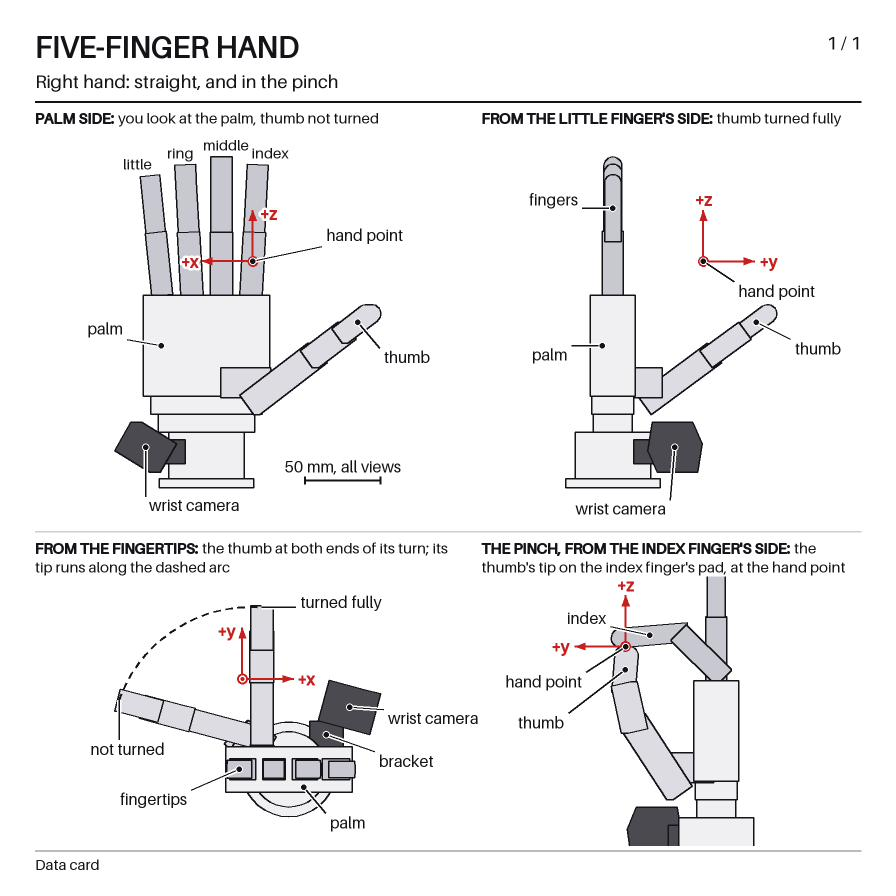

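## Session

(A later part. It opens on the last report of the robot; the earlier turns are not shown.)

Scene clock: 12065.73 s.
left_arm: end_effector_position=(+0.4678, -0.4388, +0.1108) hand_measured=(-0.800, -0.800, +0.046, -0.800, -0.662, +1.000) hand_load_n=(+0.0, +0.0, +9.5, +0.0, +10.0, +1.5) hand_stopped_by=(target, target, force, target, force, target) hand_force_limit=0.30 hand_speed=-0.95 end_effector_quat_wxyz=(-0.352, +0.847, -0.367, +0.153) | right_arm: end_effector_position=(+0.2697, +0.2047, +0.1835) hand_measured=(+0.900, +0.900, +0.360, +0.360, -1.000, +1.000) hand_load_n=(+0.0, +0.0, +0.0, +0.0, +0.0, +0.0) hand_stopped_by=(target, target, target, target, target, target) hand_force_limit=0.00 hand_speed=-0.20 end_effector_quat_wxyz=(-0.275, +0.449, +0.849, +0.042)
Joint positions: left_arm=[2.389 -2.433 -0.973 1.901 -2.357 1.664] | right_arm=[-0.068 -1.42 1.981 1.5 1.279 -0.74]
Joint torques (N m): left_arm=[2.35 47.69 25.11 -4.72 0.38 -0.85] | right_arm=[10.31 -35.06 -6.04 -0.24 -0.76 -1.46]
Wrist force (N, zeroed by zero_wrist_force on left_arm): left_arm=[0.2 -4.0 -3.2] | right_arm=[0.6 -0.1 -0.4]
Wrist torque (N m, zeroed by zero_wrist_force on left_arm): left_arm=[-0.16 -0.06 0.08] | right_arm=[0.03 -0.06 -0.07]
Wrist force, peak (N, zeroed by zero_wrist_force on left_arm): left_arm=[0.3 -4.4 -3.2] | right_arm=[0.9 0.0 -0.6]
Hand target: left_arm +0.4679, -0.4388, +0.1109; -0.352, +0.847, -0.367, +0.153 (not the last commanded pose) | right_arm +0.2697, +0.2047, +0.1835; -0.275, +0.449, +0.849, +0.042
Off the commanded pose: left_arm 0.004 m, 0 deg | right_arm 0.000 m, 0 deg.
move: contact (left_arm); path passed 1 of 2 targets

Request:
move --pt "0.00122 0.00114 0.0025 0 0 0 -0.8 -0.8 0.4 -0.8 0.15 1 0.3 -0.95 0 0 0 0 0 0 0.9 0.9 0.36 0.36 -1 1 0 -0.2" --pt "0.00122 0.00114 -0.0067 0 0 0 -0.8 -0.8 0.4 -0.8 0.15 1 0.3 -0.95 0 0 0 0 0 0 0.9 0.9 0.36 0.36 -1 1 0 -0.2" --speed '[0.01,0.003]' --stop_force 3 --zero false

Request:
move --pt "0.00122 0.00114 0.0025 0 0 0 -0.8 -0.8 0.4 -0.8 0.15 1 0.3 -0.95 0 0 0 0 0 0 0.9 0.9 0.36 0.36 -1 1 0 -0.2" --pt "0.00122 0.00114 -0.0067 0 0 0 -0.8 -0.8 0.4 -0.8 0.15 1 0.3 -0.95 0 0 0 0 0 0 0.9 0.9 0.36 0.36 -1 1 0 -0.2" --speed '[0.01,0.003]' --stop_force 3 --zero false

Request:
move --pt "0.00227 -0.00243 0.0025 0 0 0 -0.8 -0.8 0.4 -0.8 0.15 1 0.3 -0.95 0 0 0 0 0 0 0.9 0.9 0.36 0.36 -1 1 0 -0.2" --pt "0.00227 -0.00243 -0.0067 0 0 0 -0.8 -0.8 0.4 -0.8 0.15 1 0.3 -0.95 0 0 0 0 0 0 0.9 0.9 0.36 0.36 -1 1 0 -0.2" --speed '[0.01,0.003]' --stop_force 3 --zero false

Request:
move --pt "-0.00455 0.00487 0.0025 0 0 0 -0.8 -0.8 0.4 -0.8 0.15 1 0.3 -0.95 0 0 0 0 0 0 0.9 0.9 0.36 0.36 -1 1 0 -0.2" --pt "-0.00455 0.00487 -0.0067 0 0 0 -0.8 -0.8 0.4 -0.8 0.15 1 0.3 -0.95 0 0 0 0 0 0 0.9 0.9 0.36 0.36 -1 1 0 -0.2" --speed '[0.01,0.003]' --stop_force 3 --zero false

Scene clock: 12123.87 s.
left_arm: end_effector_position=(+0.4686, -0.4381, +0.1108) hand_measured=(-0.800, -0.800, +0.046, -0.800, -0.662, +1.000) hand_load_n=(+0.0, +0.0, +9.5, +0.0, +9.5, +1.5) hand_stopped_by=(target, target, force, target, force, target) hand_force_limit=0.30 hand_speed=-0.95 end_effector_quat_wxyz=(-0.352, +0.847, -0.367, +0.153) | right_arm: end_effector_position=(+0.2697, +0.2047, +0.1835) hand_measured=(+0.900, +0.900, +0.360, +0.360, -1.000, +1.000) hand_load_n=(+0.0, +0.5, +0.0, +0.0, +0.0, +0.0) hand_stopped_by=(target, target, target, target, target, target) hand_force_limit=0.00 hand_speed=-0.20 end_effector_quat_wxyz=(-0.275, +0.449, +0.849, +0.042)
Joint positions: left_arm=[2.391 -2.433 -0.974 1.903 -2.357 1.666] | right_arm=[-0.068 -1.42 1.981 1.5 1.279 -0.74]
Joint torques (N m): left_arm=[-1.83 47.03 26.82 -4.73 0.06 -1.06] | right_arm=[9.86 -34.1 -6.58 -0.18 -0.63 -1.41]
Wrist force (N, zeroed by zero_wrist_force on left_arm): left_arm=[0.0 -3.0 -2.3] | right_arm=[0.6 -0.1 -0.2]
Wrist torque (N m, zeroed by zero_wrist_force on left_arm): left_arm=[-0.11 -0.04 0.05] | right_arm=[0.02 -0.07 -0.07]
Wrist force, peak (N, zeroed by zero_wrist_force on left_arm): left_arm=[0.5 -4.2 -3.1] | right_arm=[0.8 -0.1 -0.1]
Hand target: left_arm +0.4686, -0.4381, +0.1109; -0.352, +0.847, -0.367, +0.153 (not the last commanded pose) | right_arm +0.2697, +0.2047, +0.1835; -0.275, +0.449, +0.849, +0.042
Off the commanded pose: left_arm 0.004 m, 0 deg | right_arm 0.000 m, 0 deg.
move: contact (left_arm); path passed 1 of 2 targets

Scene clock: 12125.07 s.
left_arm: end_effector_position=(+0.4694, -0.4374, +0.1112) hand_measured=(-0.800, -0.800, +0.046, -0.800, -0.662, +1.000) hand_load_n=(+0.0, +0.0, +9.0, +0.0, +9.5, +1.5) hand_stopped_by=(target, target, force, target, force, target) hand_force_limit=0.30 hand_speed=-0.95 end_effector_quat_wxyz=(-0.352, +0.847, -0.367, +0.153) | right_arm: end_effector_position=(+0.2697, +0.2047, +0.1835) hand_measured=(+0.900, +0.900, +0.360, +0.360, -1.000, +1.000) hand_load_n=(+0.0, +0.0, +0.0, -0.5, -0.5, +0.0) hand_stopped_by=(target, target, target, target, target, target) hand_force_limit=0.00 hand_speed=-0.20 end_effector_quat_wxyz=(-0.275, +0.449, +0.849, +0.042)
Joint positions: left_arm=[2.393 -2.432 -0.974 1.904 -2.357 1.668] | right_arm=[-0.068 -1.42 1.981 1.5 1.279 -0.74]
Joint torques (N m): left_arm=[3.76 51.17 27.5 -4.74 0.19 0.44] | right_arm=[10.58 -34.96 -5.33 -0.22 -0.67 -1.51]
Wrist force (N, zeroed by zero_wrist_force on left_arm): left_arm=[-0.1 -3.9 -2.9] | right_arm=[0.5 -0.1 -0.2]
Wrist torque (N m, zeroed by zero_wrist_force on left_arm): left_arm=[-0.16 -0.07 -0.05] | right_arm=[0.03 -0.03 -0.08]
Wrist force, peak (N, zeroed by zero_wrist_force on left_arm): left_arm=[0.0 -4.1 -3.4] | right_arm=[0.9 0.2 -0.3]
Hand target: left_arm +0.4694, -0.4374, +0.1113; -0.352, +0.847, -0.367, +0.153 (not the last commanded pose) | right_arm +0.2697, +0.2047, +0.1835; -0.275, +0.449, +0.849, +0.042
Off the commanded pose: left_arm 0.004 m, 0 deg | right_arm 0.000 m, 0 deg.
move: contact (left_arm); path passed 1 of 2 targets

Scene clock: 12126.33 s.
left_arm: end_effector_position=(+0.4707, -0.4389, +0.1114) hand_measured=(-0.800, -0.800, +0.046, -0.800, -0.662, +1.000) hand_load_n=(+0.0, +0.0, +10.0, +0.0, +9.5, +1.5) hand_stopped_by=(target, target, force, target, force, target) hand_force_limit=0.30 hand_speed=-0.95 end_effector_quat_wxyz=(-0.352, +0.847, -0.367, +0.153) | right_arm: end_effector_position=(+0.2697, +0.2047, +0.1835) hand_measured=(+0.900, +0.900, +0.360, +0.360, -1.000, +1.000) hand_load_n=(+0.0, +0.0, +0.0, +0.0, -0.5, +0.5) hand_stopped_by=(target, target, target, target, target, target) hand_force_limit=0.00 hand_speed=-0.20 end_effector_quat_wxyz=(-0.275, +0.449, +0.849, +0.042)
Joint positions: left_arm=[2.392 -2.437 -0.963 1.899 -2.357 1.668] | right_arm=[-0.068 -1.42 1.981 1.5 1.279 -0.74]
Joint torques (N m): left_arm=[-7.09 43.47 26.33 -4.75 -0.56 -0.78] | right_arm=[9.66 -35.04 -5.99 -0.12 -0.63 -1.58]
Wrist force (N, zeroed by zero_wrist_force on left_arm): left_arm=[-0.2 -3.6 -2.4] | right_arm=[0.5 -0.2 -0.3]
Wrist torque (N m, zeroed by zero_wrist_force on left_arm): left_arm=[-0.11 -0.07 -0.05] | right_arm=[0.00 -0.05 -0.08]
Wrist force, peak (N, zeroed by zero_wrist_force on left_arm): left_arm=[-0.1 -4.1 -2.2] | right_arm=[0.9 -0.1 -0.3]
Hand target: left_arm +0.4708, -0.4389, +0.1115; -0.352, +0.847, -0.367, +0.153 (not the last commanded pose) | right_arm +0.2697, +0.2047, +0.1835; -0.275, +0.449, +0.849, +0.042
Off the commanded pose: left_arm 0.004 m, 0 deg | right_arm 0.000 m, 0 deg.
move: contact (left_arm); path passed 1 of 2 targets

Scene clock: 12127.87 s.
left_arm: end_effector_position=(+0.4680, -0.4360, +0.1114) hand_measured=(-0.800, -0.800, +0.046, -0.800, -0.662, +1.000) hand_load_n=(+0.0, +0.0, +9.5, +0.0, +9.5, +1.5) hand_stopped_by=(target, target, force, target, force, target) hand_force_limit=0.30 hand_speed=-0.95 end_effector_quat_wxyz=(-0.352, +0.847, -0.367, +0.153) | right_arm: end_effector_position=(+0.2697, +0.2047, +0.1835) hand_measured=(+0.900, +0.900, +0.360, +0.360, -1.000, +1.000) hand_load_n=(+0.0, +0.0, +0.0, +0.0, -0.5, +0.0) hand_stopped_by=(target, target, target, target, target, target) hand_force_limit=0.00 hand_speed=-0.20 end_effector_quat_wxyz=(-0.275, +0.449, +0.849, +0.042)
Joint positions: left_arm=[2.393 -2.426 -0.984 1.909 -2.357 1.669] | right_arm=[-0.068 -1.42 1.981 1.5 1.279 -0.74]
Joint torques (N m): left_arm=[8.93 46.13 24.45 -4.66 0.63 2.01] | right_arm=[9.95 -34.24 -6.52 -0.13 -0.6 -1.62]
Wrist force (N, zeroed by zero_wrist_force on left_arm): left_arm=[0.6 -3.9 -2.6] | right_arm=[0.5 -0.1 -0.4]
Wrist torque (N m, zeroed by zero_wrist_force on left_arm): left_arm=[-0.17 -0.09 -0.05] | right_arm=[0.04 -0.05 -0.08]
Wrist force, peak (N, zeroed by zero_wrist_force on left_arm): left_arm=[0.6 -4.0 -2.7] | right_arm=[0.7 -0.1 -0.5]
Hand target: left_arm +0.4680, -0.4360, +0.1115; -0.352, +0.847, -0.367, +0.153 (not the last commanded pose) | right_arm +0.2697, +0.2047, +0.1835; -0.275, +0.449, +0.849, +0.042
Off the commanded pose: left_arm 0.004 m, 0 deg | right_arm 0.000 m, 0 deg.
move: contact (left_arm); path passed 1 of 2 targets

Request:
move --pt "0 0 0.005 0 0 0 -0.8 -0.8 0.4 -0.8 0.15 1 0.3 -0.95 0 0 0 0 0 0 0.9 0.9 0.36 0.36 -1 1 0 -0.2" --pt "-0.00167 -0.006 0.005 0 0 0 -0.8 -0.8 0.4 -0.8 0.15 1 0.3 -0.95 0 0 0 0 0 0 0.9 0.9 0.36 0.36 -1 1 0 -0.2" --speed 0.02

Request:
zero_wrist_force --arm "left_arm"

Request:
move --target '[0,0,-0.0117,0,0,0,-0.8,-0.8,0.4,-0.8,0.15,1,0.3,-0.95,0,0,0,0,0,0,0.9,0.9,0.36,0.36,-1,1,0,-0.2]' --speed 0.003 --stop_force 3

Request:
execute_actions --actions '[[[0,0,0,0,0,0,-0.8,-0.8,0.4,-0.8,0.15,1,0.3,-0.95,0,0,0,0,0,0,0.9,0.9,0.36,0.36,-1,1,0,-0.2]]]'

Scene clock: 12214.57 s.
left_arm: end_effector_position=(+0.4670, -0.4397, +0.1145) hand_measured=(-0.800, -0.800, +0.046, -0.800, -0.662, +1.000) hand_load_n=(+0.0, +0.0, +10.5, +0.0, +9.5, +1.5) hand_stopped_by=(target, target, force, target, force, target) hand_force_limit=0.30 hand_speed=-0.95 end_effector_quat_wxyz=(-0.352, +0.847, -0.367, +0.153) | right_arm: end_effector_position=(+0.2697, +0.2047, +0.1835) hand_measured=(+0.900, +0.900, +0.360, +0.360, -1.000, +1.000) hand_load_n=(+0.0, +0.0, +0.0, +0.5, +0.0, +0.0) hand_stopped_by=(target, target, target, target, target, target) hand_force_limit=0.00 hand_speed=-0.20 end_effector_quat_wxyz=(-0.275, +0.449, +0.849, +0.042)
Joint positions: left_arm=[2.387 -2.431 -0.968 1.892 -2.357 1.661] | right_arm=[-0.068 -1.42 1.981 1.5 1.279 -0.74]
Joint torques (N m): left_arm=[7.91 62.31 6.93 0.65 -2.94 1.43] | right_arm=[10.2 -33.83 -5.4 -0.16 -0.75 -1.6]
Wrist force (N, zeroed by zero_wrist_force on left_arm): left_arm=[0.1 0.1 0.1] | right_arm=[0.6 0.0 -0.3]
Wrist torque (N m, zeroed by zero_wrist_force on left_arm): left_arm=[0.02 -0.02 -0.13] | right_arm=[0.05 -0.05 -0.07]
Wrist force, peak (N, zeroed by zero_wrist_force on left_arm): left_arm=[0.5 -3.8 -2.8] | right_arm=[0.8 -0.2 -0.4]
Hand target: left_arm +0.4670, -0.4396, +0.1145; -0.352, +0.847, -0.367, +0.153 | right_arm +0.2697, +0.2047, +0.1835; -0.275, +0.449, +0.849, +0.042
Off the commanded pose: left_arm 0.000 m, 0 deg | right_arm 0.000 m, 0 deg.
move: done

Wrist force sensor zeroed.

Scene clock: 12216.30 s.
left_arm: end_effector_position=(+0.4670, -0.4396, +0.1110) hand_measured=(-0.800, -0.800, +0.046, -0.800, -0.662, +1.000) hand_load_n=(+0.0, +0.0, +9.0, +0.0, +10.0, +1.5) hand_stopped_by=(target, target, force, target, force, target) hand_force_limit=0.30 hand_speed=-0.95 end_effector_quat_wxyz=(-0.352, +0.847, -0.367, +0.153) | right_arm: end_effector_position=(+0.2697, +0.2047, +0.1835) hand_measured=(+0.900, +0.900, +0.360, +0.360, -1.000, +1.000) hand_load_n=(+0.0, +0.0, +0.0, +0.0, +0.0, +0.5) hand_stopped_by=(target, target, target, target, target, target) hand_force_limit=0.00 hand_speed=-0.20 end_effector_quat_wxyz=(-0.275, +0.449, +0.849, +0.042)
Joint positions: left_arm=[2.387 -2.433 -0.972 1.899 -2.357 1.661] | right_arm=[-0.068 -1.42 1.981 1.5 1.279 -0.74]
Joint torques (N m): left_arm=[8.17 44.25 25.39 -4.71 -1.86 1.05] | right_arm=[10.26 -34.75 -5.83 -0.13 -0.63 -1.5]
Wrist force (N, zeroed by zero_wrist_force on left_arm): left_arm=[0.5 -4.2 -3.6] | right_arm=[0.7 -0.1 -0.2]
Wrist torque (N m, zeroed by zero_wrist_force on left_arm): left_arm=[-0.24 -0.09 0.09] | right_arm=[0.02 -0.07 -0.07]
Wrist force, peak (N, zeroed by zero_wrist_force on left_arm): left_arm=[0.5 -4.2 -3.6] | right_arm=[0.8 0.1 -0.3]
Hand target: left_arm +0.4670, -0.4396, +0.1111; -0.352, +0.847, -0.367, +0.153 (not the last commanded pose) | right_arm +0.2697, +0.2047, +0.1835; -0.275, +0.449, +0.849, +0.042
Off the commanded pose: left_arm 0.004 m, 0 deg | right_arm 0.000 m, 0 deg.
move: contact (left_arm)

Scene clock: 12217.00 s.
left_arm: end_effector_position=(+0.4670, -0.4396, +0.1111) hand_measured=(-0.800, -0.800, +0.046, -0.800, -0.662, +1.000) hand_load_n=(+0.0, +0.0, +9.0, +0.0, +10.0, +1.5) hand_stopped_by=(target, target, force, target, force, target) hand_force_limit=0.30 hand_speed=-0.95 end_effector_quat_wxyz=(-0.352, +0.847, -0.367, +0.153) | right_arm: end_effector_position=(+0.2697, +0.2047, +0.1835) hand_measured=(+0.900, +0.900, +0.360, +0.360, -1.000, +1.000) hand_load_n=(+0.0, +0.0, +0.0, +0.0, +0.0, +0.0) hand_stopped_by=(target, target, target, target, target, target) hand_force_limit=0.00 hand_speed=-0.20 end_effector_quat_wxyz=(-0.275, +0.449, +0.849, +0.042)
Joint positions: left_arm=[2.387 -2.433 -0.972 1.899 -2.357 1.661] | right_arm=[-0.068 -1.42 1.981 1.5 1.279 -0.74]
Joint torques (N m): left_arm=[8.87 56.68 26.41 -4.79 -0.85 1.43] | right_arm=[10.75 -33.82 -5.99 -0.27 -0.79 -1.5]
Wrist force (N, zeroed by zero_wrist_force on left_arm): left_arm=[0.4 -3.7 -3.6] | right_arm=[0.7 0.1 -0.2]
Wrist torque (N m, zeroed by zero_wrist_force on left_arm): left_arm=[-0.19 -0.08 0.07] | right_arm=[0.04 -0.07 -0.06]
Wrist force, peak (N, zeroed by zero_wrist_force on left_arm): left_arm=[0.3 -4.0 -3.7] | right_arm=[0.8 -0.2 -0.2]
Hand target: left_arm +0.4670, -0.4396, +0.1111; -0.352, +0.847, -0.367, +0.153 | right_arm +0.2697, +0.2047, +0.1835; -0.275, +0.449, +0.849, +0.042
Off the commanded pose: left_arm 0.000 m, 0 deg | right_arm 0.000 m, 0 deg.
Step readings (end_effector_position of left_arm | right_arm):
0: (+0.4670, -0.4396, +0.1110) | (+0.2697, +0.2047, +0.1835)
1: (+0.4670, -0.4396, +0.1110) | (+0.2697, +0.2047, +0.1835)
2: (+0.4670, -0.4396, +0.1111) | (+0.2697, +0.2047, +0.1835)
4: (+0.4670, -0.4396, +0.1111) | (+0.2697, +0.2047, +0.1835)
8: (+0.4670, -0.4396, +0.1111) | (+0.2697, +0.2047, +0.1835)
15: (+0.4670, -0.4396, +0.1111) | (+0.2697, +0.2047, +0.1835)

Request:
move --target '[-0.0025,-0.00983,0,0,0,-0.08333,-0.8,-0.8,0.4,-0.8,0.15,1,0.3,-0.95,0,0,0,0,0,0,0.9,0.9,0.36,0.36,-1,1,0,-0.2]' --speed 0.08

Request:
move --target '[-0.005,-0.00867,0,0,0,-0.08333,-0.8,-0.8,0.4,-0.8,0.15,1,0.3,-0.95,0,0,0,0,0,0,0.9,0.9,0.36,0.36,-1,1,0,-0.2]' --speed 0.08

Scene clock: 12229.83 s.
left_arm: end_effector_position=(+0.4656, -0.4454, +0.1112) hand_measured=(-0.800, -0.800, +0.046, -0.800, -0.662, +1.000) hand_load_n=(+0.0, +0.0, +10.5, +0.0, +9.5, +1.5) hand_stopped_by=(target, target, force, target, force, target) hand_force_limit=0.30 hand_speed=-0.95 end_effector_quat_wxyz=(-0.329, +0.792, -0.474, +0.198) | right_arm: end_effector_position=(+0.2697, +0.2047, +0.1835) hand_measured=(+0.900, +0.900, +0.360, +0.360, -1.000, +1.000) hand_load_n=(+0.0, +0.0, +0.0, +0.0, +0.0, +0.5) hand_stopped_by=(target, target, target, target, target, target) hand_force_limit=0.00 hand_speed=-0.20 end_effector_quat_wxyz=(-0.275, +0.449, +0.849, +0.042)
Joint positions: left_arm=[2.404 -2.317 -1.116 2.188 -2.302 2.038] | right_arm=[-0.068 -1.42 1.981 1.5 1.279 -0.74]
Joint torques (N m): left_arm=[-3.02 29.97 30.4 -4.08 -1.92 0.76] | right_arm=[10.39 -34.45 -5.95 -0.15 -0.64 -1.53]
Wrist force (N, zeroed by zero_wrist_force on left_arm): left_arm=[-0.3 -4.6 -0.4] | right_arm=[0.4 0.0 -0.2]
Wrist torque (N m, zeroed by zero_wrist_force on left_arm): left_arm=[-0.09 0.02 0.08] | right_arm=[0.04 -0.02 -0.09]
Wrist force, peak (N, zeroed by zero_wrist_force on left_arm): left_arm=[-0.2 -5.5 -0.4] | right_arm=[0.7 -0.2 -0.4]
Hand target: left_arm +0.4655, -0.4455, +0.1111; -0.329, +0.792, -0.475, +0.198 | right_arm +0.2697, +0.2047, +0.1835; -0.275, +0.449, +0.849, +0.042
Off the commanded pose: left_arm 0.000 m, 0 deg | right_arm 0.000 m, 0 deg.
move: done

Scene clock: 12231.90 s.
left_arm: end_effector_position=(+0.4626, -0.4506, +0.1112) hand_measured=(-0.800, -0.800, +0.046, -0.800, -0.662, +1.000) hand_load_n=(+0.0, +0.0, +10.5, +0.0, +9.5, +1.5) hand_stopped_by=(target, target, force, target, force, target) hand_force_limit=0.30 hand_speed=-0.95 end_effector_quat_wxyz=(-0.301, +0.723, -0.574, +0.239) | right_arm: end_effector_position=(+0.2697, +0.2047, +0.1835) hand_measured=(+0.900, +0.900, +0.360, +0.360, -1.000, +1.000) hand_load_n=(+0.0, +0.0, +0.0, +0.0, +0.0, +0.0) hand_stopped_by=(target, target, target, target, target, target) hand_force_limit=0.00 hand_speed=-0.20 end_effector_quat_wxyz=(-0.275, +0.449, +0.849, +0.042)
Joint positions: left_arm=[2.436 -2.207 -1.254 2.429 -2.178 2.379] | right_arm=[-0.068 -1.42 1.981 1.5 1.279 -0.74]
Joint torques (N m): left_arm=[-8.16 27.39 33.95 -3.84 -2.23 0.22] | right_arm=[10.56 -34.96 -7.13 -0.13 -0.74 -1.44]
Wrist force (N, zeroed by zero_wrist_force on left_arm): left_arm=[-0.3 -0.4 0.0] | right_arm=[0.6 -0.1 -0.1]
Wrist torque (N m, zeroed by zero_wrist_force on left_arm): left_arm=[-0.10 0.05 -0.03] | right_arm=[0.01 -0.06 -0.07]
Wrist force, peak (N, zeroed by zero_wrist_force on left_arm): left_arm=[0.1 -5.3 -0.7] | right_arm=[0.8 -0.3 -0.3]
Hand target: left_arm +0.4625, -0.4507, +0.1111; -0.301, +0.723, -0.574, +0.239 | right_arm +0.2697, +0.2047, +0.1835; -0.275, +0.449, +0.849, +0.042
Off the commanded pose: left_arm 0.000 m, 0 deg | right_arm 0.000 m, 0 deg.
move: done

Request:
move --target '[0,0,-0.005,0,0,0,-0.8,-0.8,0.4,-0.8,0.15,1,0.3,-0.95,0,0,0,0,0,0,0.9,0.9,0.36,0.36,-1,1,0,-0.2]' --speed 0.003 --stop_force 3

Request:
execute_actions --actions '[[[0,0,0,0,0,0,-0.8,-0.8,0.4,-0.8,0.15,1,0.3,-0.95,0,0,0,0,0,0,0.9,0.9,0.36,0.36,-1,1,0,-0.2]]]'

Scene clock: 12241.57 s.
left_arm: end_effector_position=(+0.4626, -0.4507, +0.1109) hand_measured=(-0.800, -0.800, +0.046, -0.800, -0.662, +1.000) hand_load_n=(+0.0, +0.0, +9.5, +0.0, +9.5, +1.0) hand_stopped_by=(target, target, force, target, force, target) hand_force_limit=0.30 hand_speed=-0.95 end_effector_quat_wxyz=(-0.301, +0.723, -0.574, +0.239) | right_arm: end_effector_position=(+0.2697, +0.2047, +0.1835) hand_measured=(+0.900, +0.900, +0.360, +0.360, -1.000, +1.000) hand_load_n=(+0.0, +0.0, +0.0, +0.0, +0.0, +0.0) hand_stopped_by=(target, target, target, target, target, target) hand_force_limit=0.00 hand_speed=-0.20 end_effector_quat_wxyz=(-0.275, +0.449, +0.849, +0.042)
Joint positions: left_arm=[2.436 -2.207 -1.254 2.429 -2.178 2.379] | right_arm=[-0.068 -1.42 1.981 1.5 1.279 -0.74]
Joint torques (N m): left_arm=[-8.12 46.92 29.56 -3.94 0.32 1.33] | right_arm=[10.41 -34.63 -6.38 -0.26 -0.67 -1.5]
Wrist force (N, zeroed by zero_wrist_force on left_arm): left_arm=[-0.7 -5.1 -3.4] | right_arm=[0.5 0.1 -0.2]
Wrist torque (N m, zeroed by zero_wrist_force on left_arm): left_arm=[-0.31 0.02 0.05] | right_arm=[0.05 -0.04 -0.08]
Wrist force, peak (N, zeroed by zero_wrist_force on left_arm): left_arm=[-0.7 -5.1 -3.4] | right_arm=[0.8 -0.1 -0.5]
Hand target: left_arm +0.4626, -0.4507, +0.1109; -0.301, +0.723, -0.574, +0.239 (not the last commanded pose) | right_arm +0.2697, +0.2047, +0.1835; -0.275, +0.449, +0.849, +0.042
Off the commanded pose: left_arm 0.003 m, 0 deg | right_arm 0.000 m, 0 deg.
move: contact (left_arm)

Scene clock: 12242.27 s.
left_arm: end_effector_position=(+0.4626, -0.4507, +0.1109) hand_measured=(-0.800, -0.800, +0.046, -0.800, -0.662, +1.000) hand_load_n=(+0.0, +0.0, +9.5, +0.0, +9.5, +1.0) hand_stopped_by=(target, target, force, target, force, target) hand_force_limit=0.30 hand_speed=-0.95 end_effector_quat_wxyz=(-0.301, +0.723, -0.574, +0.239) | right_arm: end_effector_position=(+0.2697, +0.2047, +0.1835) hand_measured=(+0.900, +0.900, +0.360, +0.360, -1.000, +1.000) hand_load_n=(+0.0, +0.0, +0.5, -0.5, +0.0, +0.0) hand_stopped_by=(target, target, target, target, target, target) hand_force_limit=0.00 hand_speed=-0.20 end_effector_quat_wxyz=(-0.275, +0.449, +0.849, +0.042)
Joint positions: left_arm=[2.436 -2.207 -1.254 2.429 -2.178 2.379] | right_arm=[-0.068 -1.42 1.981 1.5 1.279 -0.74]
Joint torques (N m): left_arm=[-7.48 51 29.66 -3.9 0.61 1.23] | right_arm=[10.58 -34.15 -5.91 -0.27 -0.61 -1.55]
Wrist force (N, zeroed by zero_wrist_force on left_arm): left_arm=[-0.5 -5.1 -3.3] | right_arm=[0.7 -0.1 -0.1]
Wrist torque (N m, zeroed by zero_wrist_force on left_arm): left_arm=[-0.33 -0.01 0.07] | right_arm=[0.01 -0.08 -0.06]
Wrist force, peak (N, zeroed by zero_wrist_force on left_arm): left_arm=[-0.6 -5.1 -3.5] | right_arm=[0.7 0.0 -0.3]
Hand target: left_arm +0.4626, -0.4507, +0.1109; -0.301, +0.723, -0.574, +0.239 | right_arm +0.2697, +0.2047, +0.1835; -0.275, +0.449, +0.849, +0.042
Off the commanded pose: left_arm 0.000 m, 0 deg | right_arm 0.000 m, 0 deg.
Step readings (end_effector_position of left_arm | right_arm):
0: (+0.4626, -0.4507, +0.1109) | (+0.2697, +0.2047, +0.1835)
1: (+0.4626, -0.4507, +0.1109) | (+0.2697, +0.2047, +0.1835)
2: (+0.4626, -0.4507, +0.1109) | (+0.2697, +0.2047, +0.1835)
4: (+0.4626, -0.4507, +0.1109) | (+0.2697, +0.2047, +0.1835)
8: (+0.4626, -0.4507, +0.1109) | (+0.2697, +0.2047, +0.1835)
15: (+0.4626, -0.4507, +0.1109) | (+0.2697, +0.2047, +0.1835)

Request:
move --pt "0.00085 -0.00083 0.0025 0 0 0 -0.8 -0.8 0.4 -0.8 0.15 1 0.3 -0.95 0 0 0 0 0 0 0.9 0.9 0.36 0.36 -1 1 0 -0.2" --pt "0.00085 -0.00083 -0.0067 0 0 0 -0.8 -0.8 0.4 -0.8 0.15 1 0.3 -0.95 0 0 0 0 0 0 0.9 0.9 0.36 0.36 -1 1 0 -0.2" --speed '[0.01,0.003]' --stop_force 3 --zero false

Request:
move --pt "0.00085 -0.00083 0.0025 0 0 0 -0.8 -0.8 0.4 -0.8 0.15 1 0.3 -0.95 0 0 0 0 0 0 0.9 0.9 0.36 0.36 -1 1 0 -0.2" --pt "0.00085 -0.00083 -0.0067 0 0 0 -0.8 -0.8 0.4 -0.8 0.15 1 0.3 -0.95 0 0 0 0 0 0 0.9 0.9 0.36 0.36 -1 1 0 -0.2" --speed '[0.01,0.003]' --stop_force 3 --zero false

Request:
move --pt "-0.00255 0.00249 0.0025 0 0 0 -0.8 -0.8 0.4 -0.8 0.15 1 0.3 -0.95 0 0 0 0 0 0 0.9 0.9 0.36 0.36 -1 1 0 -0.2" --pt "-0.00255 0.00249 -0.0067 0 0 0 -0.8 -0.8 0.4 -0.8 0.15 1 0.3 -0.95 0 0 0 0 0 0 0.9 0.9 0.36 0.36 -1 1 0 -0.2" --speed '[0.01,0.003]' --stop_force 3 --zero false

Request:
move --pt "-0.00085 0.00083 0.0025 0 0 0 -0.8 -0.8 0.4 -0.8 0.15 1 0.3 -0.95 0 0 0 0 0 0 0.9 0.9 0.36 0.36 -1 1 0 -0.2" --pt "-0.00085 0.00083 -0.0067 0 0 0 -0.8 -0.8 0.4 -0.8 0.15 1 0.3 -0.95 0 0 0 0 0 0 0.9 0.9 0.36 0.36 -1 1 0 -0.2" --speed '[0.01,0.003]' --stop_force 3 --zero false

Scene clock: 12267.40 s.
left_arm: end_effector_position=(+0.4631, -0.4512, +0.1108) hand_measured=(-0.800, -0.800, +0.046, -0.800, -0.662, +1.000) hand_load_n=(+0.0, +0.0, +9.5, -0.5, +9.5, +1.0) hand_stopped_by=(target, target, force, target, force, target) hand_force_limit=0.30 hand_speed=-0.95 end_effector_quat_wxyz=(-0.301, +0.723, -0.574, +0.239) | right_arm: end_effector_position=(+0.2697, +0.2047, +0.1835) hand_measured=(+0.900, +0.900, +0.360, +0.360, -1.000, +1.000) hand_load_n=(+0.0, +0.5, +0.0, +0.0, +0.0, +0.0) hand_stopped_by=(target, target, target, target, target, target) hand_force_limit=0.00 hand_speed=-0.20 end_effector_quat_wxyz=(-0.275, +0.449, +0.849, +0.042)
Joint positions: left_arm=[2.436 -2.209 -1.251 2.428 -2.178 2.379] | right_arm=[-0.068 -1.42 1.981 1.5 1.279 -0.74]
Joint torques (N m): left_arm=[-7.75 39.83 26.41 -3.81 -0.21 -1.15] | right_arm=[9.83 -34.1 -5.88 -0.24 -0.72 -1.41]
Wrist force (N, zeroed by zero_wrist_force on left_arm): left_arm=[-0.6 -5.6 -3.6] | right_arm=[0.6 -0.1 -0.2]
Wrist torque (N m, zeroed by zero_wrist_force on left_arm): left_arm=[-0.28 -0.01 0.08] | right_arm=[0.02 -0.07 -0.07]
Wrist force, peak (N, zeroed by zero_wrist_force on left_arm): left_arm=[-0.8 -5.7 -3.7] | right_arm=[0.9 -0.1 -0.3]
Hand target: left_arm +0.4631, -0.4512, +0.1109; -0.301, +0.723, -0.574, +0.239 (not the last commanded pose) | right_arm +0.2697, +0.2047, +0.1835; -0.275, +0.449, +0.849, +0.042
Off the commanded pose: left_arm 0.004 m, 0 deg | right_arm 0.000 m, 0 deg.
move: contact (left_arm); path passed 1 of 2 targets

Scene clock: 12268.67 s.
left_arm: end_effector_position=(+0.4636, -0.4517, +0.1108) hand_measured=(-0.800, -0.800, +0.046, -0.800, -0.662, +1.000) hand_load_n=(+0.0, +0.0, +9.5, +0.0, +9.5, +1.0) hand_stopped_by=(target, target, force, target, force, target) hand_force_limit=0.30 hand_speed=-0.95 end_effector_quat_wxyz=(-0.301, +0.723, -0.574, +0.239) | right_arm: end_effector_position=(+0.2697, +0.2047, +0.1835) hand_measured=(+0.900, +0.900, +0.360, +0.360, -1.000, +1.000) hand_load_n=(+0.0, +0.0, +0.0, +0.0, +0.0, +0.0) hand_stopped_by=(target, target, target, target, target, target) hand_force_limit=0.00 hand_speed=-0.20 end_effector_quat_wxyz=(-0.275, +0.449, +0.849, +0.042)
Joint positions: left_arm=[2.436 -2.211 -1.248 2.427 -2.178 2.379] | right_arm=[-0.068 -1.42 1.981 1.5 1.279 -0.74]
Joint torques (N m): left_arm=[-8.36 37.96 26.57 -4.06 -0.47 -0.95] | right_arm=[10.15 -34.52 -6.25 -0.26 -0.78 -1.63]
Wrist force (N, zeroed by zero_wrist_force on left_arm): left_arm=[-0.8 -5.9 -3.5] | right_arm=[0.5 -0.2 -0.3]
Wrist torque (N m, zeroed by zero_wrist_force on left_arm): left_arm=[-0.32 0.02 0.08] | right_arm=[0.02 -0.04 -0.08]
Wrist force, peak (N, zeroed by zero_wrist_force on left_arm): left_arm=[-0.8 -6.1 -3.7] | right_arm=[0.8 0.0 -0.3]
Hand target: left_arm +0.4636, -0.4517, +0.1109; -0.301, +0.723, -0.574, +0.239 (not the last commanded pose) | right_arm +0.2697, +0.2047, +0.1835; -0.275, +0.449, +0.849, +0.042
Off the commanded pose: left_arm 0.004 m, 0 deg | right_arm 0.000 m, 0 deg.
move: contact (left_arm); path passed 1 of 2 targets

Scene clock: 12270.07 s.
left_arm: end_effector_position=(+0.4620, -0.4502, +0.1108) hand_measured=(-0.800, -0.800, +0.046, -0.800, -0.662, +1.000) hand_load_n=(+0.0, +0.0, +9.5, +0.0, +9.5, +1.0) hand_stopped_by=(target, target, force, target, force, target) hand_force_limit=0.30 hand_speed=-0.95 end_effector_quat_wxyz=(-0.301, +0.723, -0.574, +0.239) | right_arm: end_effector_position=(+0.2697, +0.2047, +0.1835) hand_measured=(+0.900, +0.900, +0.360, +0.360, -1.000, +1.000) hand_load_n=(+0.0, +0.0, +0.0, +0.0, +0.0, +0.0) hand_stopped_by=(target, target, target, target, target, target) hand_force_limit=0.00 hand_speed=-0.20 end_effector_quat_wxyz=(-0.275, +0.449, +0.849, +0.042)
Joint positions: left_arm=[2.436 -2.205 -1.257 2.431 -2.178 2.379] | right_arm=[-0.068 -1.42 1.981 1.5 1.279 -0.74]
Joint torques (N m): left_arm=[8.02 41.6 26.33 -4.03 0.7 1.17] | right_arm=[10.19 -34.22 -5.71 -0.2 -0.52 -1.56]
Wrist force (N, zeroed by zero_wrist_force on left_arm): left_arm=[-0.5 -5.7 -3.4] | right_arm=[0.5 -0.1 -0.4]
Wrist torque (N m, zeroed by zero_wrist_force on left_arm): left_arm=[-0.30 -0.02 0.09] | right_arm=[0.03 -0.05 -0.07]
Wrist force, peak (N, zeroed by zero_wrist_force on left_arm): left_arm=[-0.8 -6.1 -3.6] | right_arm=[0.7 -0.1 -0.4]
Hand target: left_arm +0.4621, -0.4502, +0.1109; -0.301, +0.723, -0.574, +0.239 (not the last commanded pose) | right_arm +0.2697, +0.2047, +0.1835; -0.275, +0.449, +0.849, +0.042
Off the commanded pose: left_arm 0.004 m, 0 deg | right_arm 0.000 m, 0 deg.
move: contact (left_arm); path passed 1 of 2 targets

Scene clock: 12271.40 s.
left_arm: end_effector_position=(+0.4615, -0.4497, +0.1106) hand_measured=(-0.800, -0.800, +0.046, -0.800, -0.662, +1.000) hand_load_n=(-0.5, +0.0, +9.5, +0.0, +9.5, +1.0) hand_stopped_by=(target, target, force, target, force, target) hand_force_limit=0.30 hand_speed=-0.95 end_effector_quat_wxyz=(-0.301, +0.723, -0.574, +0.239) | right_arm: end_effector_position=(+0.2697, +0.2047, +0.1835) hand_measured=(+0.900, +0.900, +0.360, +0.360, -1.000, +1.000) hand_load_n=(+0.0, +0.0, +0.0, +0.0, +0.0, +0.0) hand_stopped_by=(target, target, target, target, target, target) hand_force_limit=0.00 hand_speed=-0.20 end_effector_quat_wxyz=(-0.275, +0.449, +0.849, +0.042)
Joint positions: left_arm=[2.436 -2.204 -1.26 2.432 -2.178 2.379] | right_arm=[-0.068 -1.42 1.981 1.5 1.279 -0.74]
Joint torques (N m): left_arm=[8.1 39.14 25.62 -4.16 0.6 0.9] | right_arm=[10.77 -34.35 -7 -0.25 -0.59 -1.54]
Wrist force (N, zeroed by zero_wrist_force on left_arm): left_arm=[-0.4 -6.2 -3.7] | right_arm=[0.6 -0.2 -0.3]
Wrist torque (N m, zeroed by zero_wrist_force on left_arm): left_arm=[-0.31 -0.01 0.09] | right_arm=[0.01 -0.05 -0.08]
Wrist force, peak (N, zeroed by zero_wrist_force on left_arm): left_arm=[-0.2 -6.3 -3.7] | right_arm=[0.8 0.0 -0.3]
Hand target: left_arm +0.4616, -0.4498, +0.1107; -0.301, +0.723, -0.574, +0.239 (not the last commanded pose) | right_arm +0.2697, +0.2047, +0.1835; -0.275, +0.449, +0.849, +0.042
Off the commanded pose: left_arm 0.004 m, 0 deg | right_arm 0.000 m, 0 deg.
move: contact (left_arm); path passed 1 of 2 targets

Request:
move --pt "-0.00085 0.00083 0.0025 0 0 0 -0.8 -0.8 0.4 -0.8 0.15 1 0.3 -0.95 0 0 0 0 0 0 0.9 0.9 0.36 0.36 -1 1 0 -0.2" --pt "-0.00085 0.00083 -0.0067 0 0 0 -0.8 -0.8 0.4 -0.8 0.15 1 0.3 -0.95 0 0 0 0 0 0 0.9 0.9 0.36 0.36 -1 1 0 -0.2" --speed '[0.01,0.003]' --stop_force 3 --zero false

Request:
move --pt "-0.00085 0.00083 0.0025 0 0 0 -0.8 -0.8 0.4 -0.8 0.15 1 0.3 -0.95 0 0 0 0 0 0 0.9 0.9 0.36 0.36 -1 1 0 -0.2" --pt "-0.00085 0.00083 -0.0067 0 0 0 -0.8 -0.8 0.4 -0.8 0.15 1 0.3 -0.95 0 0 0 0 0 0 0.9 0.9 0.36 0.36 -1 1 0 -0.2" --speed '[0.01,0.003]' --stop_force 3 --zero false

Request:
move --pt "-0.00085 0.00083 0.0025 0 0 0 -0.8 -0.8 0.4 -0.8 0.15 1 0.3 -0.95 0 0 0 0 0 0 0.9 0.9 0.36 0.36 -1 1 0 -0.2" --pt "-0.00085 0.00083 -0.0067 0 0 0 -0.8 -0.8 0.4 -0.8 0.15 1 0.3 -0.95 0 0 0 0 0 0 0.9 0.9 0.36 0.36 -1 1 0 -0.2" --speed '[0.01,0.003]' --stop_force 3 --zero false

Request:
move --pt "0.00212 0.00212 0.0025 0 0 0 -0.8 -0.8 0.4 -0.8 0.15 1 0.3 -0.95 0 0 0 0 0 0 0.9 0.9 0.36 0.36 -1 1 0 -0.2" --pt "0.00212 0.00212 -0.0067 0 0 0 -0.8 -0.8 0.4 -0.8 0.15 1 0.3 -0.95 0 0 0 0 0 0 0.9 0.9 0.36 0.36 -1 1 0 -0.2" --speed '[0.01,0.003]' --stop_force 3 --zero false

Request:
move --pt "0.00085 -0.00083 0.0025 0 0 0 -0.8 -0.8 0.4 -0.8 0.15 1 0.3 -0.95 0 0 0 0 0 0 0.9 0.9 0.36 0.36 -1 1 0 -0.2" --pt "0.00085 -0.00083 -0.0067 0 0 0 -0.8 -0.8 0.4 -0.8 0.15 1 0.3 -0.95 0 0 0 0 0 0 0.9 0.9 0.36 0.36 -1 1 0 -0.2" --speed '[0.01,0.003]' --stop_force 3 --zero false

Request:
move --pt "0.00085 -0.00083 0.0025 0 0 0 -0.8 -0.8 0.4 -0.8 0.15 1 0.3 -0.95 0 0 0 0 0 0 0.9 0.9 0.36 0.36 -1 1 0 -0.2" --pt "0.00085 -0.00083 -0.0067 0 0 0 -0.8 -0.8 0.4 -0.8 0.15 1 0.3 -0.95 0 0 0 0 0 0 0.9 0.9 0.36 0.36 -1 1 0 -0.2" --speed '[0.01,0.003]' --stop_force 3 --zero false

Scene clock: 12308.37 s.
left_arm: end_effector_position=(+0.4610, -0.4492, +0.1106) hand_measured=(-0.800, -0.800, +0.046, -0.800, -0.662, +1.000) hand_load_n=(+0.0, +0.0, +9.5, +0.0, +9.5, +1.0) hand_stopped_by=(target, target, force, target, force, target) hand_force_limit=0.30 hand_speed=-0.95 end_effector_quat_wxyz=(-0.301, +0.723, -0.574, +0.239) | right_arm: end_effector_position=(+0.2697, +0.2047, +0.1835) hand_measured=(+0.900, +0.900, +0.360, +0.360, -1.000, +1.000) hand_load_n=(+0.0, +0.0, +0.0, +0.0, +0.0, +0.0) hand_stopped_by=(target, target, target, target, target, target) hand_force_limit=0.00 hand_speed=-0.20 end_effector_quat_wxyz=(-0.275, +0.449, +0.849, +0.042)
Joint positions: left_arm=[2.436 -2.202 -1.263 2.433 -2.178 2.379] | right_arm=[-0.068 -1.42 1.981 1.5 1.279 -0.74]
Joint torques (N m): left_arm=[9.84 40.96 25.93 -4.05 0.77 1.18] | right_arm=[9.61 -34.44 -6.5 -0.17 -0.65 -1.58]
Wrist force (N, zeroed by zero_wrist_force on left_arm): left_arm=[-0.5 -6.1 -3.5] | right_arm=[0.3 -0.1 -0.4]
Wrist torque (N m, zeroed by zero_wrist_force on left_arm): left_arm=[-0.30 0.01 0.07] | right_arm=[0.04 -0.01 -0.09]
Wrist force, peak (N, zeroed by zero_wrist_force on left_arm): left_arm=[-0.6 -6.6 -3.7] | right_arm=[0.7 0.0 -0.5]
Hand target: left_arm +0.4611, -0.4493, +0.1107; -0.301, +0.723, -0.574, +0.239 (not the last commanded pose) | right_arm +0.2697, +0.2047, +0.1835; -0.275, +0.449, +0.849, +0.042
Off the commanded pose: left_arm 0.004 m, 0 deg | right_arm 0.000 m, 0 deg.
move: contact (left_arm); path passed 1 of 2 targets

Scene clock: 12309.60 s.
left_arm: end_effector_position=(+0.4605, -0.4487, +0.1108) hand_measured=(-0.800, -0.800, +0.046, -0.800, -0.662, +1.000) hand_load_n=(-0.5, +0.0, +9.5, -0.5, +9.5, +1.0) hand_stopped_by=(target, target, force, target, force, target) hand_force_limit=0.30 hand_speed=-0.95 end_effector_quat_wxyz=(-0.301, +0.723, -0.574, +0.239) | right_arm: end_effector_position=(+0.2697, +0.2047, +0.1835) hand_measured=(+0.900, +0.900, +0.360, +0.360, -1.000, +1.000) hand_load_n=(+0.0, +0.0, +0.0, +0.5, +0.0, +0.5) hand_stopped_by=(target, target, target, target, target, target) hand_force_limit=0.00 hand_speed=-0.20 end_effector_quat_wxyz=(-0.275, +0.449, +0.849, +0.042)
Joint positions: left_arm=[2.436 -2.2 -1.266 2.434 -2.178 2.379] | right_arm=[-0.068 -1.42 1.981 1.5 1.279 -0.74]
Joint torques (N m): left_arm=[9.72 43.34 24.63 -3.92 0.58 0.99] | right_arm=[10.7 -33.93 -6.36 -0.2 -0.64 -1.58]
Wrist force (N, zeroed by zero_wrist_force on left_arm): left_arm=[-0.7 -5.7 -3.5] | right_arm=[0.5 0.0 -0.2]
Wrist torque (N m, zeroed by zero_wrist_force on left_arm): left_arm=[-0.33 0.01 0.08] | right_arm=[0.04 -0.04 -0.08]
Wrist force, peak (N, zeroed by zero_wrist_force on left_arm): left_arm=[-0.5 -6.4 -3.5] | right_arm=[0.8 -0.2 -0.3]
Hand target: left_arm +0.4606, -0.4488, +0.1109; -0.301, +0.723, -0.574, +0.239 (not the last commanded pose) | right_arm +0.2697, +0.2047, +0.1835; -0.275, +0.449, +0.849, +0.042
Off the commanded pose: left_arm 0.004 m, 0 deg | right_arm 0.000 m, 0 deg.
move: contact (left_arm); path passed 1 of 2 targets

Scene clock: 12310.90 s.
left_arm: end_effector_position=(+0.4600, -0.4482, +0.1108) hand_measured=(-0.800, -0.800, +0.046, -0.800, -0.662, +1.000) hand_load_n=(+0.0, +0.0, +9.5, +0.0, +9.5, +1.0) hand_stopped_by=(target, target, force, target, force, target) hand_force_limit=0.30 hand_speed=-0.95 end_effector_quat_wxyz=(-0.301, +0.723, -0.574, +0.239) | right_arm: end_effector_position=(+0.2697, +0.2047, +0.1835) hand_measured=(+0.900, +0.900, +0.360, +0.360, -1.000, +1.000) hand_load_n=(+0.0, +0.0, +0.0, +0.0, +0.0, +0.5) hand_stopped_by=(target, target, target, target, target, target) hand_force_limit=0.00 hand_speed=-0.20 end_effector_quat_wxyz=(-0.275, +0.449, +0.849, +0.042)
Joint positions: left_arm=[2.436 -2.199 -1.269 2.436 -2.178 2.379] | right_arm=[-0.068 -1.42 1.981 1.5 1.279 -0.74]
Joint torques (N m): left_arm=[9.3 42.24 26.03 -3.89 0.84 1.26] | right_arm=[10.35 -34.46 -5.68 -0.15 -0.59 -1.54]
Wrist force (N, zeroed by zero_wrist_force on left_arm): left_arm=[-0.6 -5.6 -3.2] | right_arm=[0.6 -0.1 -0.5]
Wrist torque (N m, zeroed by zero_wrist_force on left_arm): left_arm=[-0.32 0.00 0.07] | right_arm=[0.03 -0.05 -0.07]
Wrist force, peak (N, zeroed by zero_wrist_force on left_arm): left_arm=[-0.7 -5.7 -3.5] | right_arm=[0.7 0.0 -0.5]
Hand target: left_arm +0.4601, -0.4483, +0.1109; -0.301, +0.723, -0.574, +0.239 (not the last commanded pose) | right_arm +0.2697, +0.2047, +0.1835; -0.275, +0.449, +0.849, +0.042
Off the commanded pose: left_arm 0.004 m, 0 deg | right_arm 0.000 m, 0 deg.
move: contact (left_arm); path passed 1 of 2 targets

Scene clock: 12312.30 s.
left_arm: end_effector_position=(+0.4613, -0.4470, +0.1106) hand_measured=(-0.800, -0.800, +0.046, -0.800, -0.662, +1.000) hand_load_n=(+0.0, -0.5, +9.0, -0.5, +9.5, +1.5) hand_stopped_by=(target, target, force, target, force, target) hand_force_limit=0.30 hand_speed=-0.95 end_effector_quat_wxyz=(-0.301, +0.723, -0.574, +0.239) | right_arm: end_effector_position=(+0.2697, +0.2047, +0.1835) hand_measured=(+0.900, +0.900, +0.360, +0.360, -1.000, +1.000) hand_load_n=(+0.0, +0.0, +0.0, +0.0, +0.0, +0.5) hand_stopped_by=(target, target, target, target, target, target) hand_force_limit=0.00 hand_speed=-0.20 end_effector_quat_wxyz=(-0.275, +0.449, +0.849, +0.042)
Joint positions: left_arm=[2.44 -2.198 -1.27 2.438 -2.176 2.383] | right_arm=[-0.068 -1.42 1.981 1.5 1.279 -0.74]
Joint torques (N m): left_arm=[-4.24 38.65 25.32 -4.24 -0.7 -0.74] | right_arm=[10.32 -34.27 -6.22 -0.18 -0.79 -1.54]
Wrist force (N, zeroed by zero_wrist_force on left_arm): left_arm=[0.4 -5.5 -3.9] | right_arm=[0.6 0.0 -0.3]
Wrist torque (N m, zeroed by zero_wrist_force on left_arm): left_arm=[-0.31 -0.02 0.05] | right_arm=[0.04 -0.06 -0.07]
Wrist force, peak (N, zeroed by zero_wrist_force on left_arm): left_arm=[0.2 -5.5 -4.1] | right_arm=[0.8 -0.2 -0.3]
Hand target: left_arm +0.4613, -0.4470, +0.1107; -0.301, +0.723, -0.574, +0.239 (not the last commanded pose) | right_arm +0.2697, +0.2047, +0.1835; -0.275, +0.449, +0.849, +0.042
Off the commanded pose: left_arm 0.004 m, 0 deg | right_arm 0.000 m, 0 deg.
move: contact (left_arm); path passed 1 of 2 targets

Scene clock: 12313.57 s.
left_arm: end_effector_position=(+0.4618, -0.4475, +0.1106) hand_measured=(-0.800, -0.800, +0.046, -0.800, -0.662, +1.000) hand_load_n=(+0.0, +0.0, +9.0, +0.0, +10.0, +2.0) hand_stopped_by=(target, target, force, target, force, target) hand_force_limit=0.30 hand_speed=-0.95 end_effector_quat_wxyz=(-0.301, +0.723, -0.574, +0.239) | right_arm: end_effector_position=(+0.2697, +0.2047, +0.1835) hand_measured=(+0.900, +0.900, +0.360, +0.360, -1.000, +1.000) hand_load_n=(+0.0, +0.0, +0.0, +0.0, +0.0, +0.0) hand_stopped_by=(target, target, target, target, target, target) hand_force_limit=0.00 hand_speed=-0.20 end_effector_quat_wxyz=(-0.275, +0.449, +0.849, +0.042)
Joint positions: left_arm=[2.44 -2.199 -1.267 2.437 -2.176 2.383] | right_arm=[-0.068 -1.42 1.981 1.5 1.279 -0.74]
Joint torques (N m): left_arm=[-7.89 37.54 24.69 -4.18 -1.22 -1.12] | right_arm=[10.78 -33.99 -6.57 -0.12 -0.61 -1.61]
Wrist force (N, zeroed by zero_wrist_force on left_arm): left_arm=[0.2 -5.8 -4.0] | right_arm=[0.7 -0.2 -0.3]
Wrist torque (N m, zeroed by zero_wrist_force on left_arm): left_arm=[-0.32 0.01 0.06] | right_arm=[0.01 -0.08 -0.07]
Wrist force, peak (N, zeroed by zero_wrist_force on left_arm): left_arm=[0.5 -5.7 -4.1] | right_arm=[0.7 -0.2 -0.4]
Hand target: left_arm +0.4619, -0.4475, +0.1107; -0.301, +0.723, -0.574, +0.239 (not the last commanded pose) | right_arm +0.2697, +0.2047, +0.1835; -0.275, +0.449, +0.849, +0.042
Off the commanded pose: left_arm 0.004 m, 0 deg | right_arm 0.000 m, 0 deg.
move: contact (left_arm); path passed 1 of 2 targets

Scene clock: 12314.83 s.
left_arm: end_effector_position=(+0.4624, -0.4480, +0.1106) hand_measured=(-0.800, -0.800, +0.046, -0.800, -0.662, +1.000) hand_load_n=(+0.0, +0.0, +9.5, +0.0, +10.0, +2.0) hand_stopped_by=(target, target, force, target, force, target) hand_force_limit=0.30 hand_speed=-0.95 end_effector_quat_wxyz=(-0.301, +0.723, -0.574, +0.239) | right_arm: end_effector_position=(+0.2697, +0.2047, +0.1835) hand_measured=(+0.900, +0.900, +0.360, +0.360, -1.000, +1.000) hand_load_n=(+0.0, +0.0, +0.0, +0.0, +0.0, +0.5) hand_stopped_by=(target, target, target, target, target, target) hand_force_limit=0.00 hand_speed=-0.20 end_effector_quat_wxyz=(-0.275, +0.449, +0.849, +0.042)
Joint positions: left_arm=[2.439 -2.201 -1.264 2.436 -2.176 2.383] | right_arm=[-0.068 -1.42 1.981 1.5 1.279 -0.74]
Joint torques (N m): left_arm=[-8.75 37.94 25.38 -4.32 -1.73 -0.86] | right_arm=[10.07 -34.18 -6.18 -0.08 -0.6 -1.4]
Wrist force (N, zeroed by zero_wrist_force on left_arm): left_arm=[0.5 -5.6 -4.1] | right_arm=[0.5 -0.1 -0.4]
Wrist torque (N m, zeroed by zero_wrist_force on left_arm): left_arm=[-0.30 -0.02 0.06] | right_arm=[0.03 -0.04 -0.08]
Wrist force, peak (N, zeroed by zero_wrist_force on left_arm): left_arm=[0.1 -5.8 -4.0] | right_arm=[0.7 -0.1 -0.2]
Hand target: left_arm +0.4624, -0.4480, +0.1107; -0.301, +0.723, -0.574, +0.239 (not the last commanded pose) | right_arm +0.2697, +0.2047, +0.1835; -0.275, +0.449, +0.849, +0.042
Off the commanded pose: left_arm 0.004 m, 0 deg | right_arm 0.000 m, 0 deg.
move: contact (left_arm); path passed 1 of 2 targets

Request:
move --pt "0 0 0.0083 0 0 0 -0.8 -0.8 0.4 -0.8 0.15 1 0.3 -0.95 0 0 0 0 0 0 0.9 0.9 0.36 0.36 -1 1 0 -0.2" --pt "0.00517 0.00417 0.0083 0 0 0.08333 -0.8 -0.8 0.4 -0.8 0.15 1 0.3 -0.95 0 0 0 0 0 0 0.9 0.9 0.36 0.36 -1 1 0 -0.2" --speed 0.04

Request:
zero_wrist_force --arm "left_arm"

Request:
move --target '[0,0,-0.0133,0,0,0,-0.8,-0.8,0.4,-0.8,0.15,1,0.3,-0.95,0,0,0,0,0,0,0.9,0.9,0.36,0.36,-1,1,0,-0.2]' --speed 0.004 --stop_force 3

Request:
move --pt "0.00083 -0.00083 0.0025 0 0 0 -0.8 -0.8 0.4 -0.8 0.15 1 0.3 -0.95 0 0 0 0 0 0 0.9 0.9 0.36 0.36 -1 1 0 -0.2" --pt "0.00083 -0.00083 -0.0067 0 0 0 -0.8 -0.8 0.4 -0.8 0.15 1 0.3 -0.95 0 0 0 0 0 0 0.9 0.9 0.36 0.36 -1 1 0 -0.2" --speed '[0.01,0.003]' --stop_force 3 --zero false

Request:
move --pt "-0.00167 0.00167 0.0025 0 0 0 -0.8 -0.8 0.4 -0.8 0.15 1 0.3 -0.95 0 0 0 0 0 0 0.9 0.9 0.36 0.36 -1 1 0 -0.2" --pt "-0.00167 0.00167 -0.0067 0 0 0 -0.8 -0.8 0.4 -0.8 0.15 1 0.3 -0.95 0 0 0 0 0 0 0.9 0.9 0.36 0.36 -1 1 0 -0.2" --speed '[0.01,0.003]' --stop_force 3 --zero false

Request:
move --pt "-0.00083 0.00083 0.0025 0 0 0 -0.8 -0.8 0.4 -0.8 0.15 1 0.3 -0.95 0 0 0 0 0 0 0.9 0.9 0.36 0.36 -1 1 0 -0.2" --pt "-0.00083 0.00083 -0.0067 0 0 0 -0.8 -0.8 0.4 -0.8 0.15 1 0.3 -0.95 0 0 0 0 0 0 0.9 0.9 0.36 0.36 -1 1 0 -0.2" --speed '[0.01,0.003]' --stop_force 3 --zero false

Request:
move --pt "-0.00083 0.00083 0.0025 0 0 0 -0.8 -0.8 0.4 -0.8 0.15 1 0.3 -0.95 0 0 0 0 0 0 0.9 0.9 0.36 0.36 -1 1 0 -0.2" --pt "-0.00083 0.00083 -0.0067 0 0 0 -0.8 -0.8 0.4 -0.8 0.15 1 0.3 -0.95 0 0 0 0 0 0 0.9 0.9 0.36 0.36 -1 1 0 -0.2" --speed '[0.01,0.003]' --stop_force 3 --zero false

Scene clock: 12365.03 s.
left_arm: end_effector_position=(+0.4655, -0.4456, +0.1156) hand_measured=(-0.800, -0.800, +0.046, -0.800, -0.662, +1.000) hand_load_n=(+0.0, +0.0, +10.5, +0.0, +9.5, +1.5) hand_stopped_by=(target, target, force, target, force, target) hand_force_limit=0.30 hand_speed=-0.95 end_effector_quat_wxyz=(-0.329, +0.792, -0.474, +0.198) | right_arm: end_effector_position=(+0.2697, +0.2047, +0.1835) hand_measured=(+0.900, +0.900, +0.360, +0.360, -1.000, +1.000) hand_load_n=(+0.0, +0.0, +0.0, +0.0, +0.0, +0.0) hand_stopped_by=(target, target, target, target, target, target) hand_force_limit=0.00 hand_speed=-0.20 end_effector_quat_wxyz=(-0.275, +0.449, +0.849, +0.042)
Joint positions: left_arm=[2.404 -2.313 -1.11 2.179 -2.303 2.038] | right_arm=[-0.068 -1.42 1.981 1.5 1.279 -0.74]
Joint torques (N m): left_arm=[-2.31 56.89 8.03 1.06 0.58 1.26] | right_arm=[10.86 -34.07 -5.53 -0.27 -0.76 -1.51]
Wrist force (N, zeroed by zero_wrist_force on left_arm): left_arm=[0.1 -0.4 0.1] | right_arm=[0.5 -0.1 -0.2]
Wrist torque (N m, zeroed by zero_wrist_force on left_arm): left_arm=[-0.05 0.03 0.13] | right_arm=[0.02 -0.05 -0.08]
Wrist force, peak (N, zeroed by zero_wrist_force on left_arm): left_arm=[0.5 -6.1 -4.1] | right_arm=[0.8 -0.3 -0.3]
Hand target: left_arm +0.4655, -0.4455, +0.1157; -0.329, +0.792, -0.474, +0.198 | right_arm +0.2697, +0.2047, +0.1835; -0.275, +0.449, +0.849, +0.042
Off the commanded pose: left_arm 0.000 m, 0 deg | right_arm 0.000 m, 0 deg.
move: done

Wrist force sensor zeroed.

Scene clock: 12367.60 s.
left_arm: end_effector_position=(+0.4655, -0.4455, +0.1112) hand_measured=(-0.800, -0.800, +0.046, -0.800, -0.662, +1.000) hand_load_n=(+0.0, +0.0, +9.5, +0.0, +9.5, +2.0) hand_stopped_by=(target, target, force, target, force, target) hand_force_limit=0.30 hand_speed=-0.95 end_effector_quat_wxyz=(-0.329, +0.792, -0.474, +0.198) | right_arm: end_effector_position=(+0.2697, +0.2047, +0.1835) hand_measured=(+0.900, +0.900, +0.360, +0.360, -1.000, +1.000) hand_load_n=(+0.0, +0.5, +0.0, +0.0, +0.0, +0.0) hand_stopped_by=(target, target, target, target, target, target) hand_force_limit=0.00 hand_speed=-0.20 end_effector_quat_wxyz=(-0.275, +0.449, +0.849, +0.042)
Joint positions: left_arm=[2.404 -2.316 -1.116 2.188 -2.302 2.038] | right_arm=[-0.068 -1.42 1.981 1.5 1.279 -0.74]
Joint torques (N m): left_arm=[8.85 54.31 28.3 -4.66 0.66 -1.31] | right_arm=[9.5 -34.6 -5.75 -0.22 -0.75 -1.49]
Wrist force (N, zeroed by zero_wrist_force on left_arm): left_arm=[0.6 -4.8 -3.4] | right_arm=[0.5 0.0 -0.2]
Wrist torque (N m, zeroed by zero_wrist_force on left_arm): left_arm=[-0.19 -0.08 0.09] | right_arm=[0.04 -0.05 -0.07]
Wrist force, peak (N, zeroed by zero_wrist_force on left_arm): left_arm=[0.5 -5.0 -3.5] | right_arm=[0.8 0.0 -0.4]
Hand target: left_arm +0.4655, -0.4455, +0.1112; -0.329, +0.792, -0.474, +0.198 (not the last commanded pose) | right_arm +0.2697, +0.2047, +0.1835; -0.275, +0.449, +0.849, +0.042
Off the commanded pose: left_arm 0.003 m, 0 deg | right_arm 0.000 m, 0 deg.
move: contact (left_arm)

Scene clock: 12368.87 s.
left_arm: end_effector_position=(+0.4660, -0.4460, +0.1111) hand_measured=(-0.800, -0.800, +0.046, -0.800, -0.662, +1.000) hand_load_n=(+0.0, +0.0, +9.5, +0.0, +9.5, +1.5) hand_stopped_by=(target, target, force, target, force, target) hand_force_limit=0.30 hand_speed=-0.95 end_effector_quat_wxyz=(-0.329, +0.792, -0.474, +0.198) | right_arm: end_effector_position=(+0.2697, +0.2047, +0.1835) hand_measured=(+0.900, +0.900, +0.360, +0.360, -1.000, +1.000) hand_load_n=(+0.0, +0.0, +0.0, +0.0, +0.0, +0.5) hand_stopped_by=(target, target, target, target, target, target) hand_force_limit=0.00 hand_speed=-0.20 end_effector_quat_wxyz=(-0.275, +0.449, +0.849, +0.042)
Joint positions: left_arm=[2.404 -2.318 -1.113 2.187 -2.302 2.038] | right_arm=[-0.068 -1.42 1.981 1.5 1.279 -0.74]
Joint torques (N m): left_arm=[-4.45 41.36 26.8 -4.74 -0.32 -0.91] | right_arm=[10.62 -35.1 -6.32 -0.07 -0.73 -1.51]
Wrist force (N, zeroed by zero_wrist_force on left_arm): left_arm=[0.7 -4.4 -3.2] | right_arm=[0.5 0.0 -0.4]
Wrist torque (N m, zeroed by zero_wrist_force on left_arm): left_arm=[-0.19 -0.07 0.09] | right_arm=[0.05 -0.05 -0.08]
Wrist force, peak (N, zeroed by zero_wrist_force on left_arm): left_arm=[0.5 -4.6 -3.3] | right_arm=[0.8 -0.1 -0.4]
Hand target: left_arm +0.4660, -0.4460, +0.1112; -0.329, +0.792, -0.474, +0.198 (not the last commanded pose) | right_arm +0.2697, +0.2047, +0.1835; -0.275, +0.449, +0.849, +0.042
Off the commanded pose: left_arm 0.004 m, 0 deg | right_arm 0.000 m, 0 deg.
move: contact (left_arm); path passed 1 of 2 targets

Scene clock: 12370.20 s.
left_arm: end_effector_position=(+0.4650, -0.4450, +0.1111) hand_measured=(-0.800, -0.800, +0.046, -0.800, -0.662, +1.000) hand_load_n=(+0.0, +0.0, +9.5, +0.0, +9.5, +2.0) hand_stopped_by=(target, target, force, target, force, target) hand_force_limit=0.30 hand_speed=-0.95 end_effector_quat_wxyz=(-0.329, +0.792, -0.474, +0.198) | right_arm: end_effector_position=(+0.2697, +0.2047, +0.1835) hand_measured=(+0.900, +0.900, +0.360, +0.360, -1.000, +1.000) hand_load_n=(+0.5, +0.0, +0.0, +0.0, -0.5, +0.0) hand_stopped_by=(target, target, target, target, target, target) hand_force_limit=0.00 hand_speed=-0.20 end_effector_quat_wxyz=(-0.275, +0.449, +0.849, +0.042)
Joint positions: left_arm=[2.404 -2.315 -1.12 2.19 -2.302 2.038] | right_arm=[-0.068 -1.42 1.981 1.5 1.279 -0.74]
Joint torques (N m): left_arm=[8.8 44.19 24.26 -4.43 0.54 1.58] | right_arm=[10.85 -34.31 -6.06 -0.13 -0.51 -1.45]
Wrist force (N, zeroed by zero_wrist_force on left_arm): left_arm=[0.6 -4.5 -3.0] | right_arm=[0.5 -0.3 -0.3]
Wrist torque (N m, zeroed by zero_wrist_force on left_arm): left_arm=[-0.20 -0.06 0.08] | right_arm=[0.00 -0.05 -0.08]
Wrist force, peak (N, zeroed by zero_wrist_force on left_arm): left_arm=[0.6 -4.6 -3.2] | right_arm=[0.7 -0.2 -0.5]
Hand target: left_arm +0.4650, -0.4450, +0.1112; -0.329, +0.792, -0.474, +0.198 (not the last commanded pose) | right_arm +0.2697, +0.2047, +0.1835; -0.275, +0.449, +0.849, +0.042
Off the commanded pose: left_arm 0.004 m, 0 deg | right_arm 0.000 m, 0 deg.
move: contact (left_arm); path passed 1 of 2 targets

Scene clock: 12371.50 s.
left_arm: end_effector_position=(+0.4645, -0.4445, +0.1111) hand_measured=(-0.800, -0.800, +0.046, -0.800, -0.662, +1.000) hand_load_n=(+0.0, +0.0, +9.5, +0.0, +9.5, +2.0) hand_stopped_by=(target, target, force, target, force, target) hand_force_limit=0.30 hand_speed=-0.95 end_effector_quat_wxyz=(-0.329, +0.792, -0.474, +0.198) | right_arm: end_effector_position=(+0.2697, +0.2047, +0.1835) hand_measured=(+0.900, +0.900, +0.360, +0.360, -1.000, +1.000) hand_load_n=(+0.0, +0.0, +0.0, +0.0, -0.5, +0.0) hand_stopped_by=(target, target, target, target, target, target) hand_force_limit=0.00 hand_speed=-0.20 end_effector_quat_wxyz=(-0.275, +0.449, +0.849, +0.042)
Joint positions: left_arm=[2.404 -2.313 -1.123 2.191 -2.302 2.038] | right_arm=[-0.068 -1.42 1.981 1.5 1.279 -0.74]
Joint torques (N m): left_arm=[8.88 44.27 26.31 -4.34 0.58 1.24] | right_arm=[10.62 -34.47 -5.96 -0.3 -0.74 -1.57]
Wrist force (N, zeroed by zero_wrist_force on left_arm): left_arm=[0.5 -4.3 -3.2] | right_arm=[0.6 -0.1 -0.2]
Wrist torque (N m, zeroed by zero_wrist_force on left_arm): left_arm=[-0.16 -0.05 0.07] | right_arm=[0.02 -0.07 -0.08]
Wrist force, peak (N, zeroed by zero_wrist_force on left_arm): left_arm=[0.6 -4.6 -3.2] | right_arm=[0.7 -0.3 -0.2]
Hand target: left_arm +0.4645, -0.4445, +0.1112; -0.329, +0.792, -0.474, +0.198 (not the last commanded pose) | right_arm +0.2697, +0.2047, +0.1835; -0.275, +0.449, +0.849, +0.042
Off the commanded pose: left_arm 0.004 m, 0 deg | right_arm 0.000 m, 0 deg.
move: contact (left_arm); path passed 1 of 2 targets

Scene clock: 12372.80 s.
left_arm: end_effector_position=(+0.4640, -0.4440, +0.1111) hand_measured=(-0.800, -0.800, +0.046, -0.800, -0.662, +1.000) hand_load_n=(+0.0, +0.0, +9.0, +0.0, +9.5, +1.5) hand_stopped_by=(target, target, force, target, force, target) hand_force_limit=0.30 hand_speed=-0.95 end_effector_quat_wxyz=(-0.329, +0.792, -0.474, +0.198) | right_arm: end_effector_position=(+0.2697, +0.2047, +0.1835) hand_measured=(+0.900, +0.900, +0.360, +0.360, -1.000, +1.000) hand_load_n=(+0.0, +0.0, +0.0, +0.0, +0.0, +0.5) hand_stopped_by=(target, target, target, target, target, target) hand_force_limit=0.00 hand_speed=-0.20 end_effector_quat_wxyz=(-0.275, +0.449, +0.849, +0.042)
Joint positions: left_arm=[2.404 -2.311 -1.126 2.193 -2.302 2.038] | right_arm=[-0.068 -1.42 1.981 1.5 1.279 -0.74]
Joint torques (N m): left_arm=[8.75 44.13 25.53 -4.62 0.58 1.4] | right_arm=[10.09 -34.93 -5.56 -0.11 -0.7 -1.61]
Wrist force (N, zeroed by zero_wrist_force on left_arm): left_arm=[0.6 -4.4 -3.2] | right_arm=[0.5 -0.1 -0.5]
Wrist torque (N m, zeroed by zero_wrist_force on left_arm): left_arm=[-0.17 -0.06 0.08] | right_arm=[0.03 -0.04 -0.08]
Wrist force, peak (N, zeroed by zero_wrist_force on left_arm): left_arm=[0.6 -4.6 -3.4] | right_arm=[0.7 -0.1 -0.5]
Hand target: left_arm +0.4640, -0.4440, +0.1111; -0.329, +0.792, -0.474, +0.198 (not the last commanded pose) | right_arm +0.2697, +0.2047, +0.1835; -0.275, +0.449, +0.849, +0.042
Off the commanded pose: left_arm 0.004 m, 0 deg | right_arm 0.000 m, 0 deg.
move: contact (left_arm); path passed 1 of 2 targets


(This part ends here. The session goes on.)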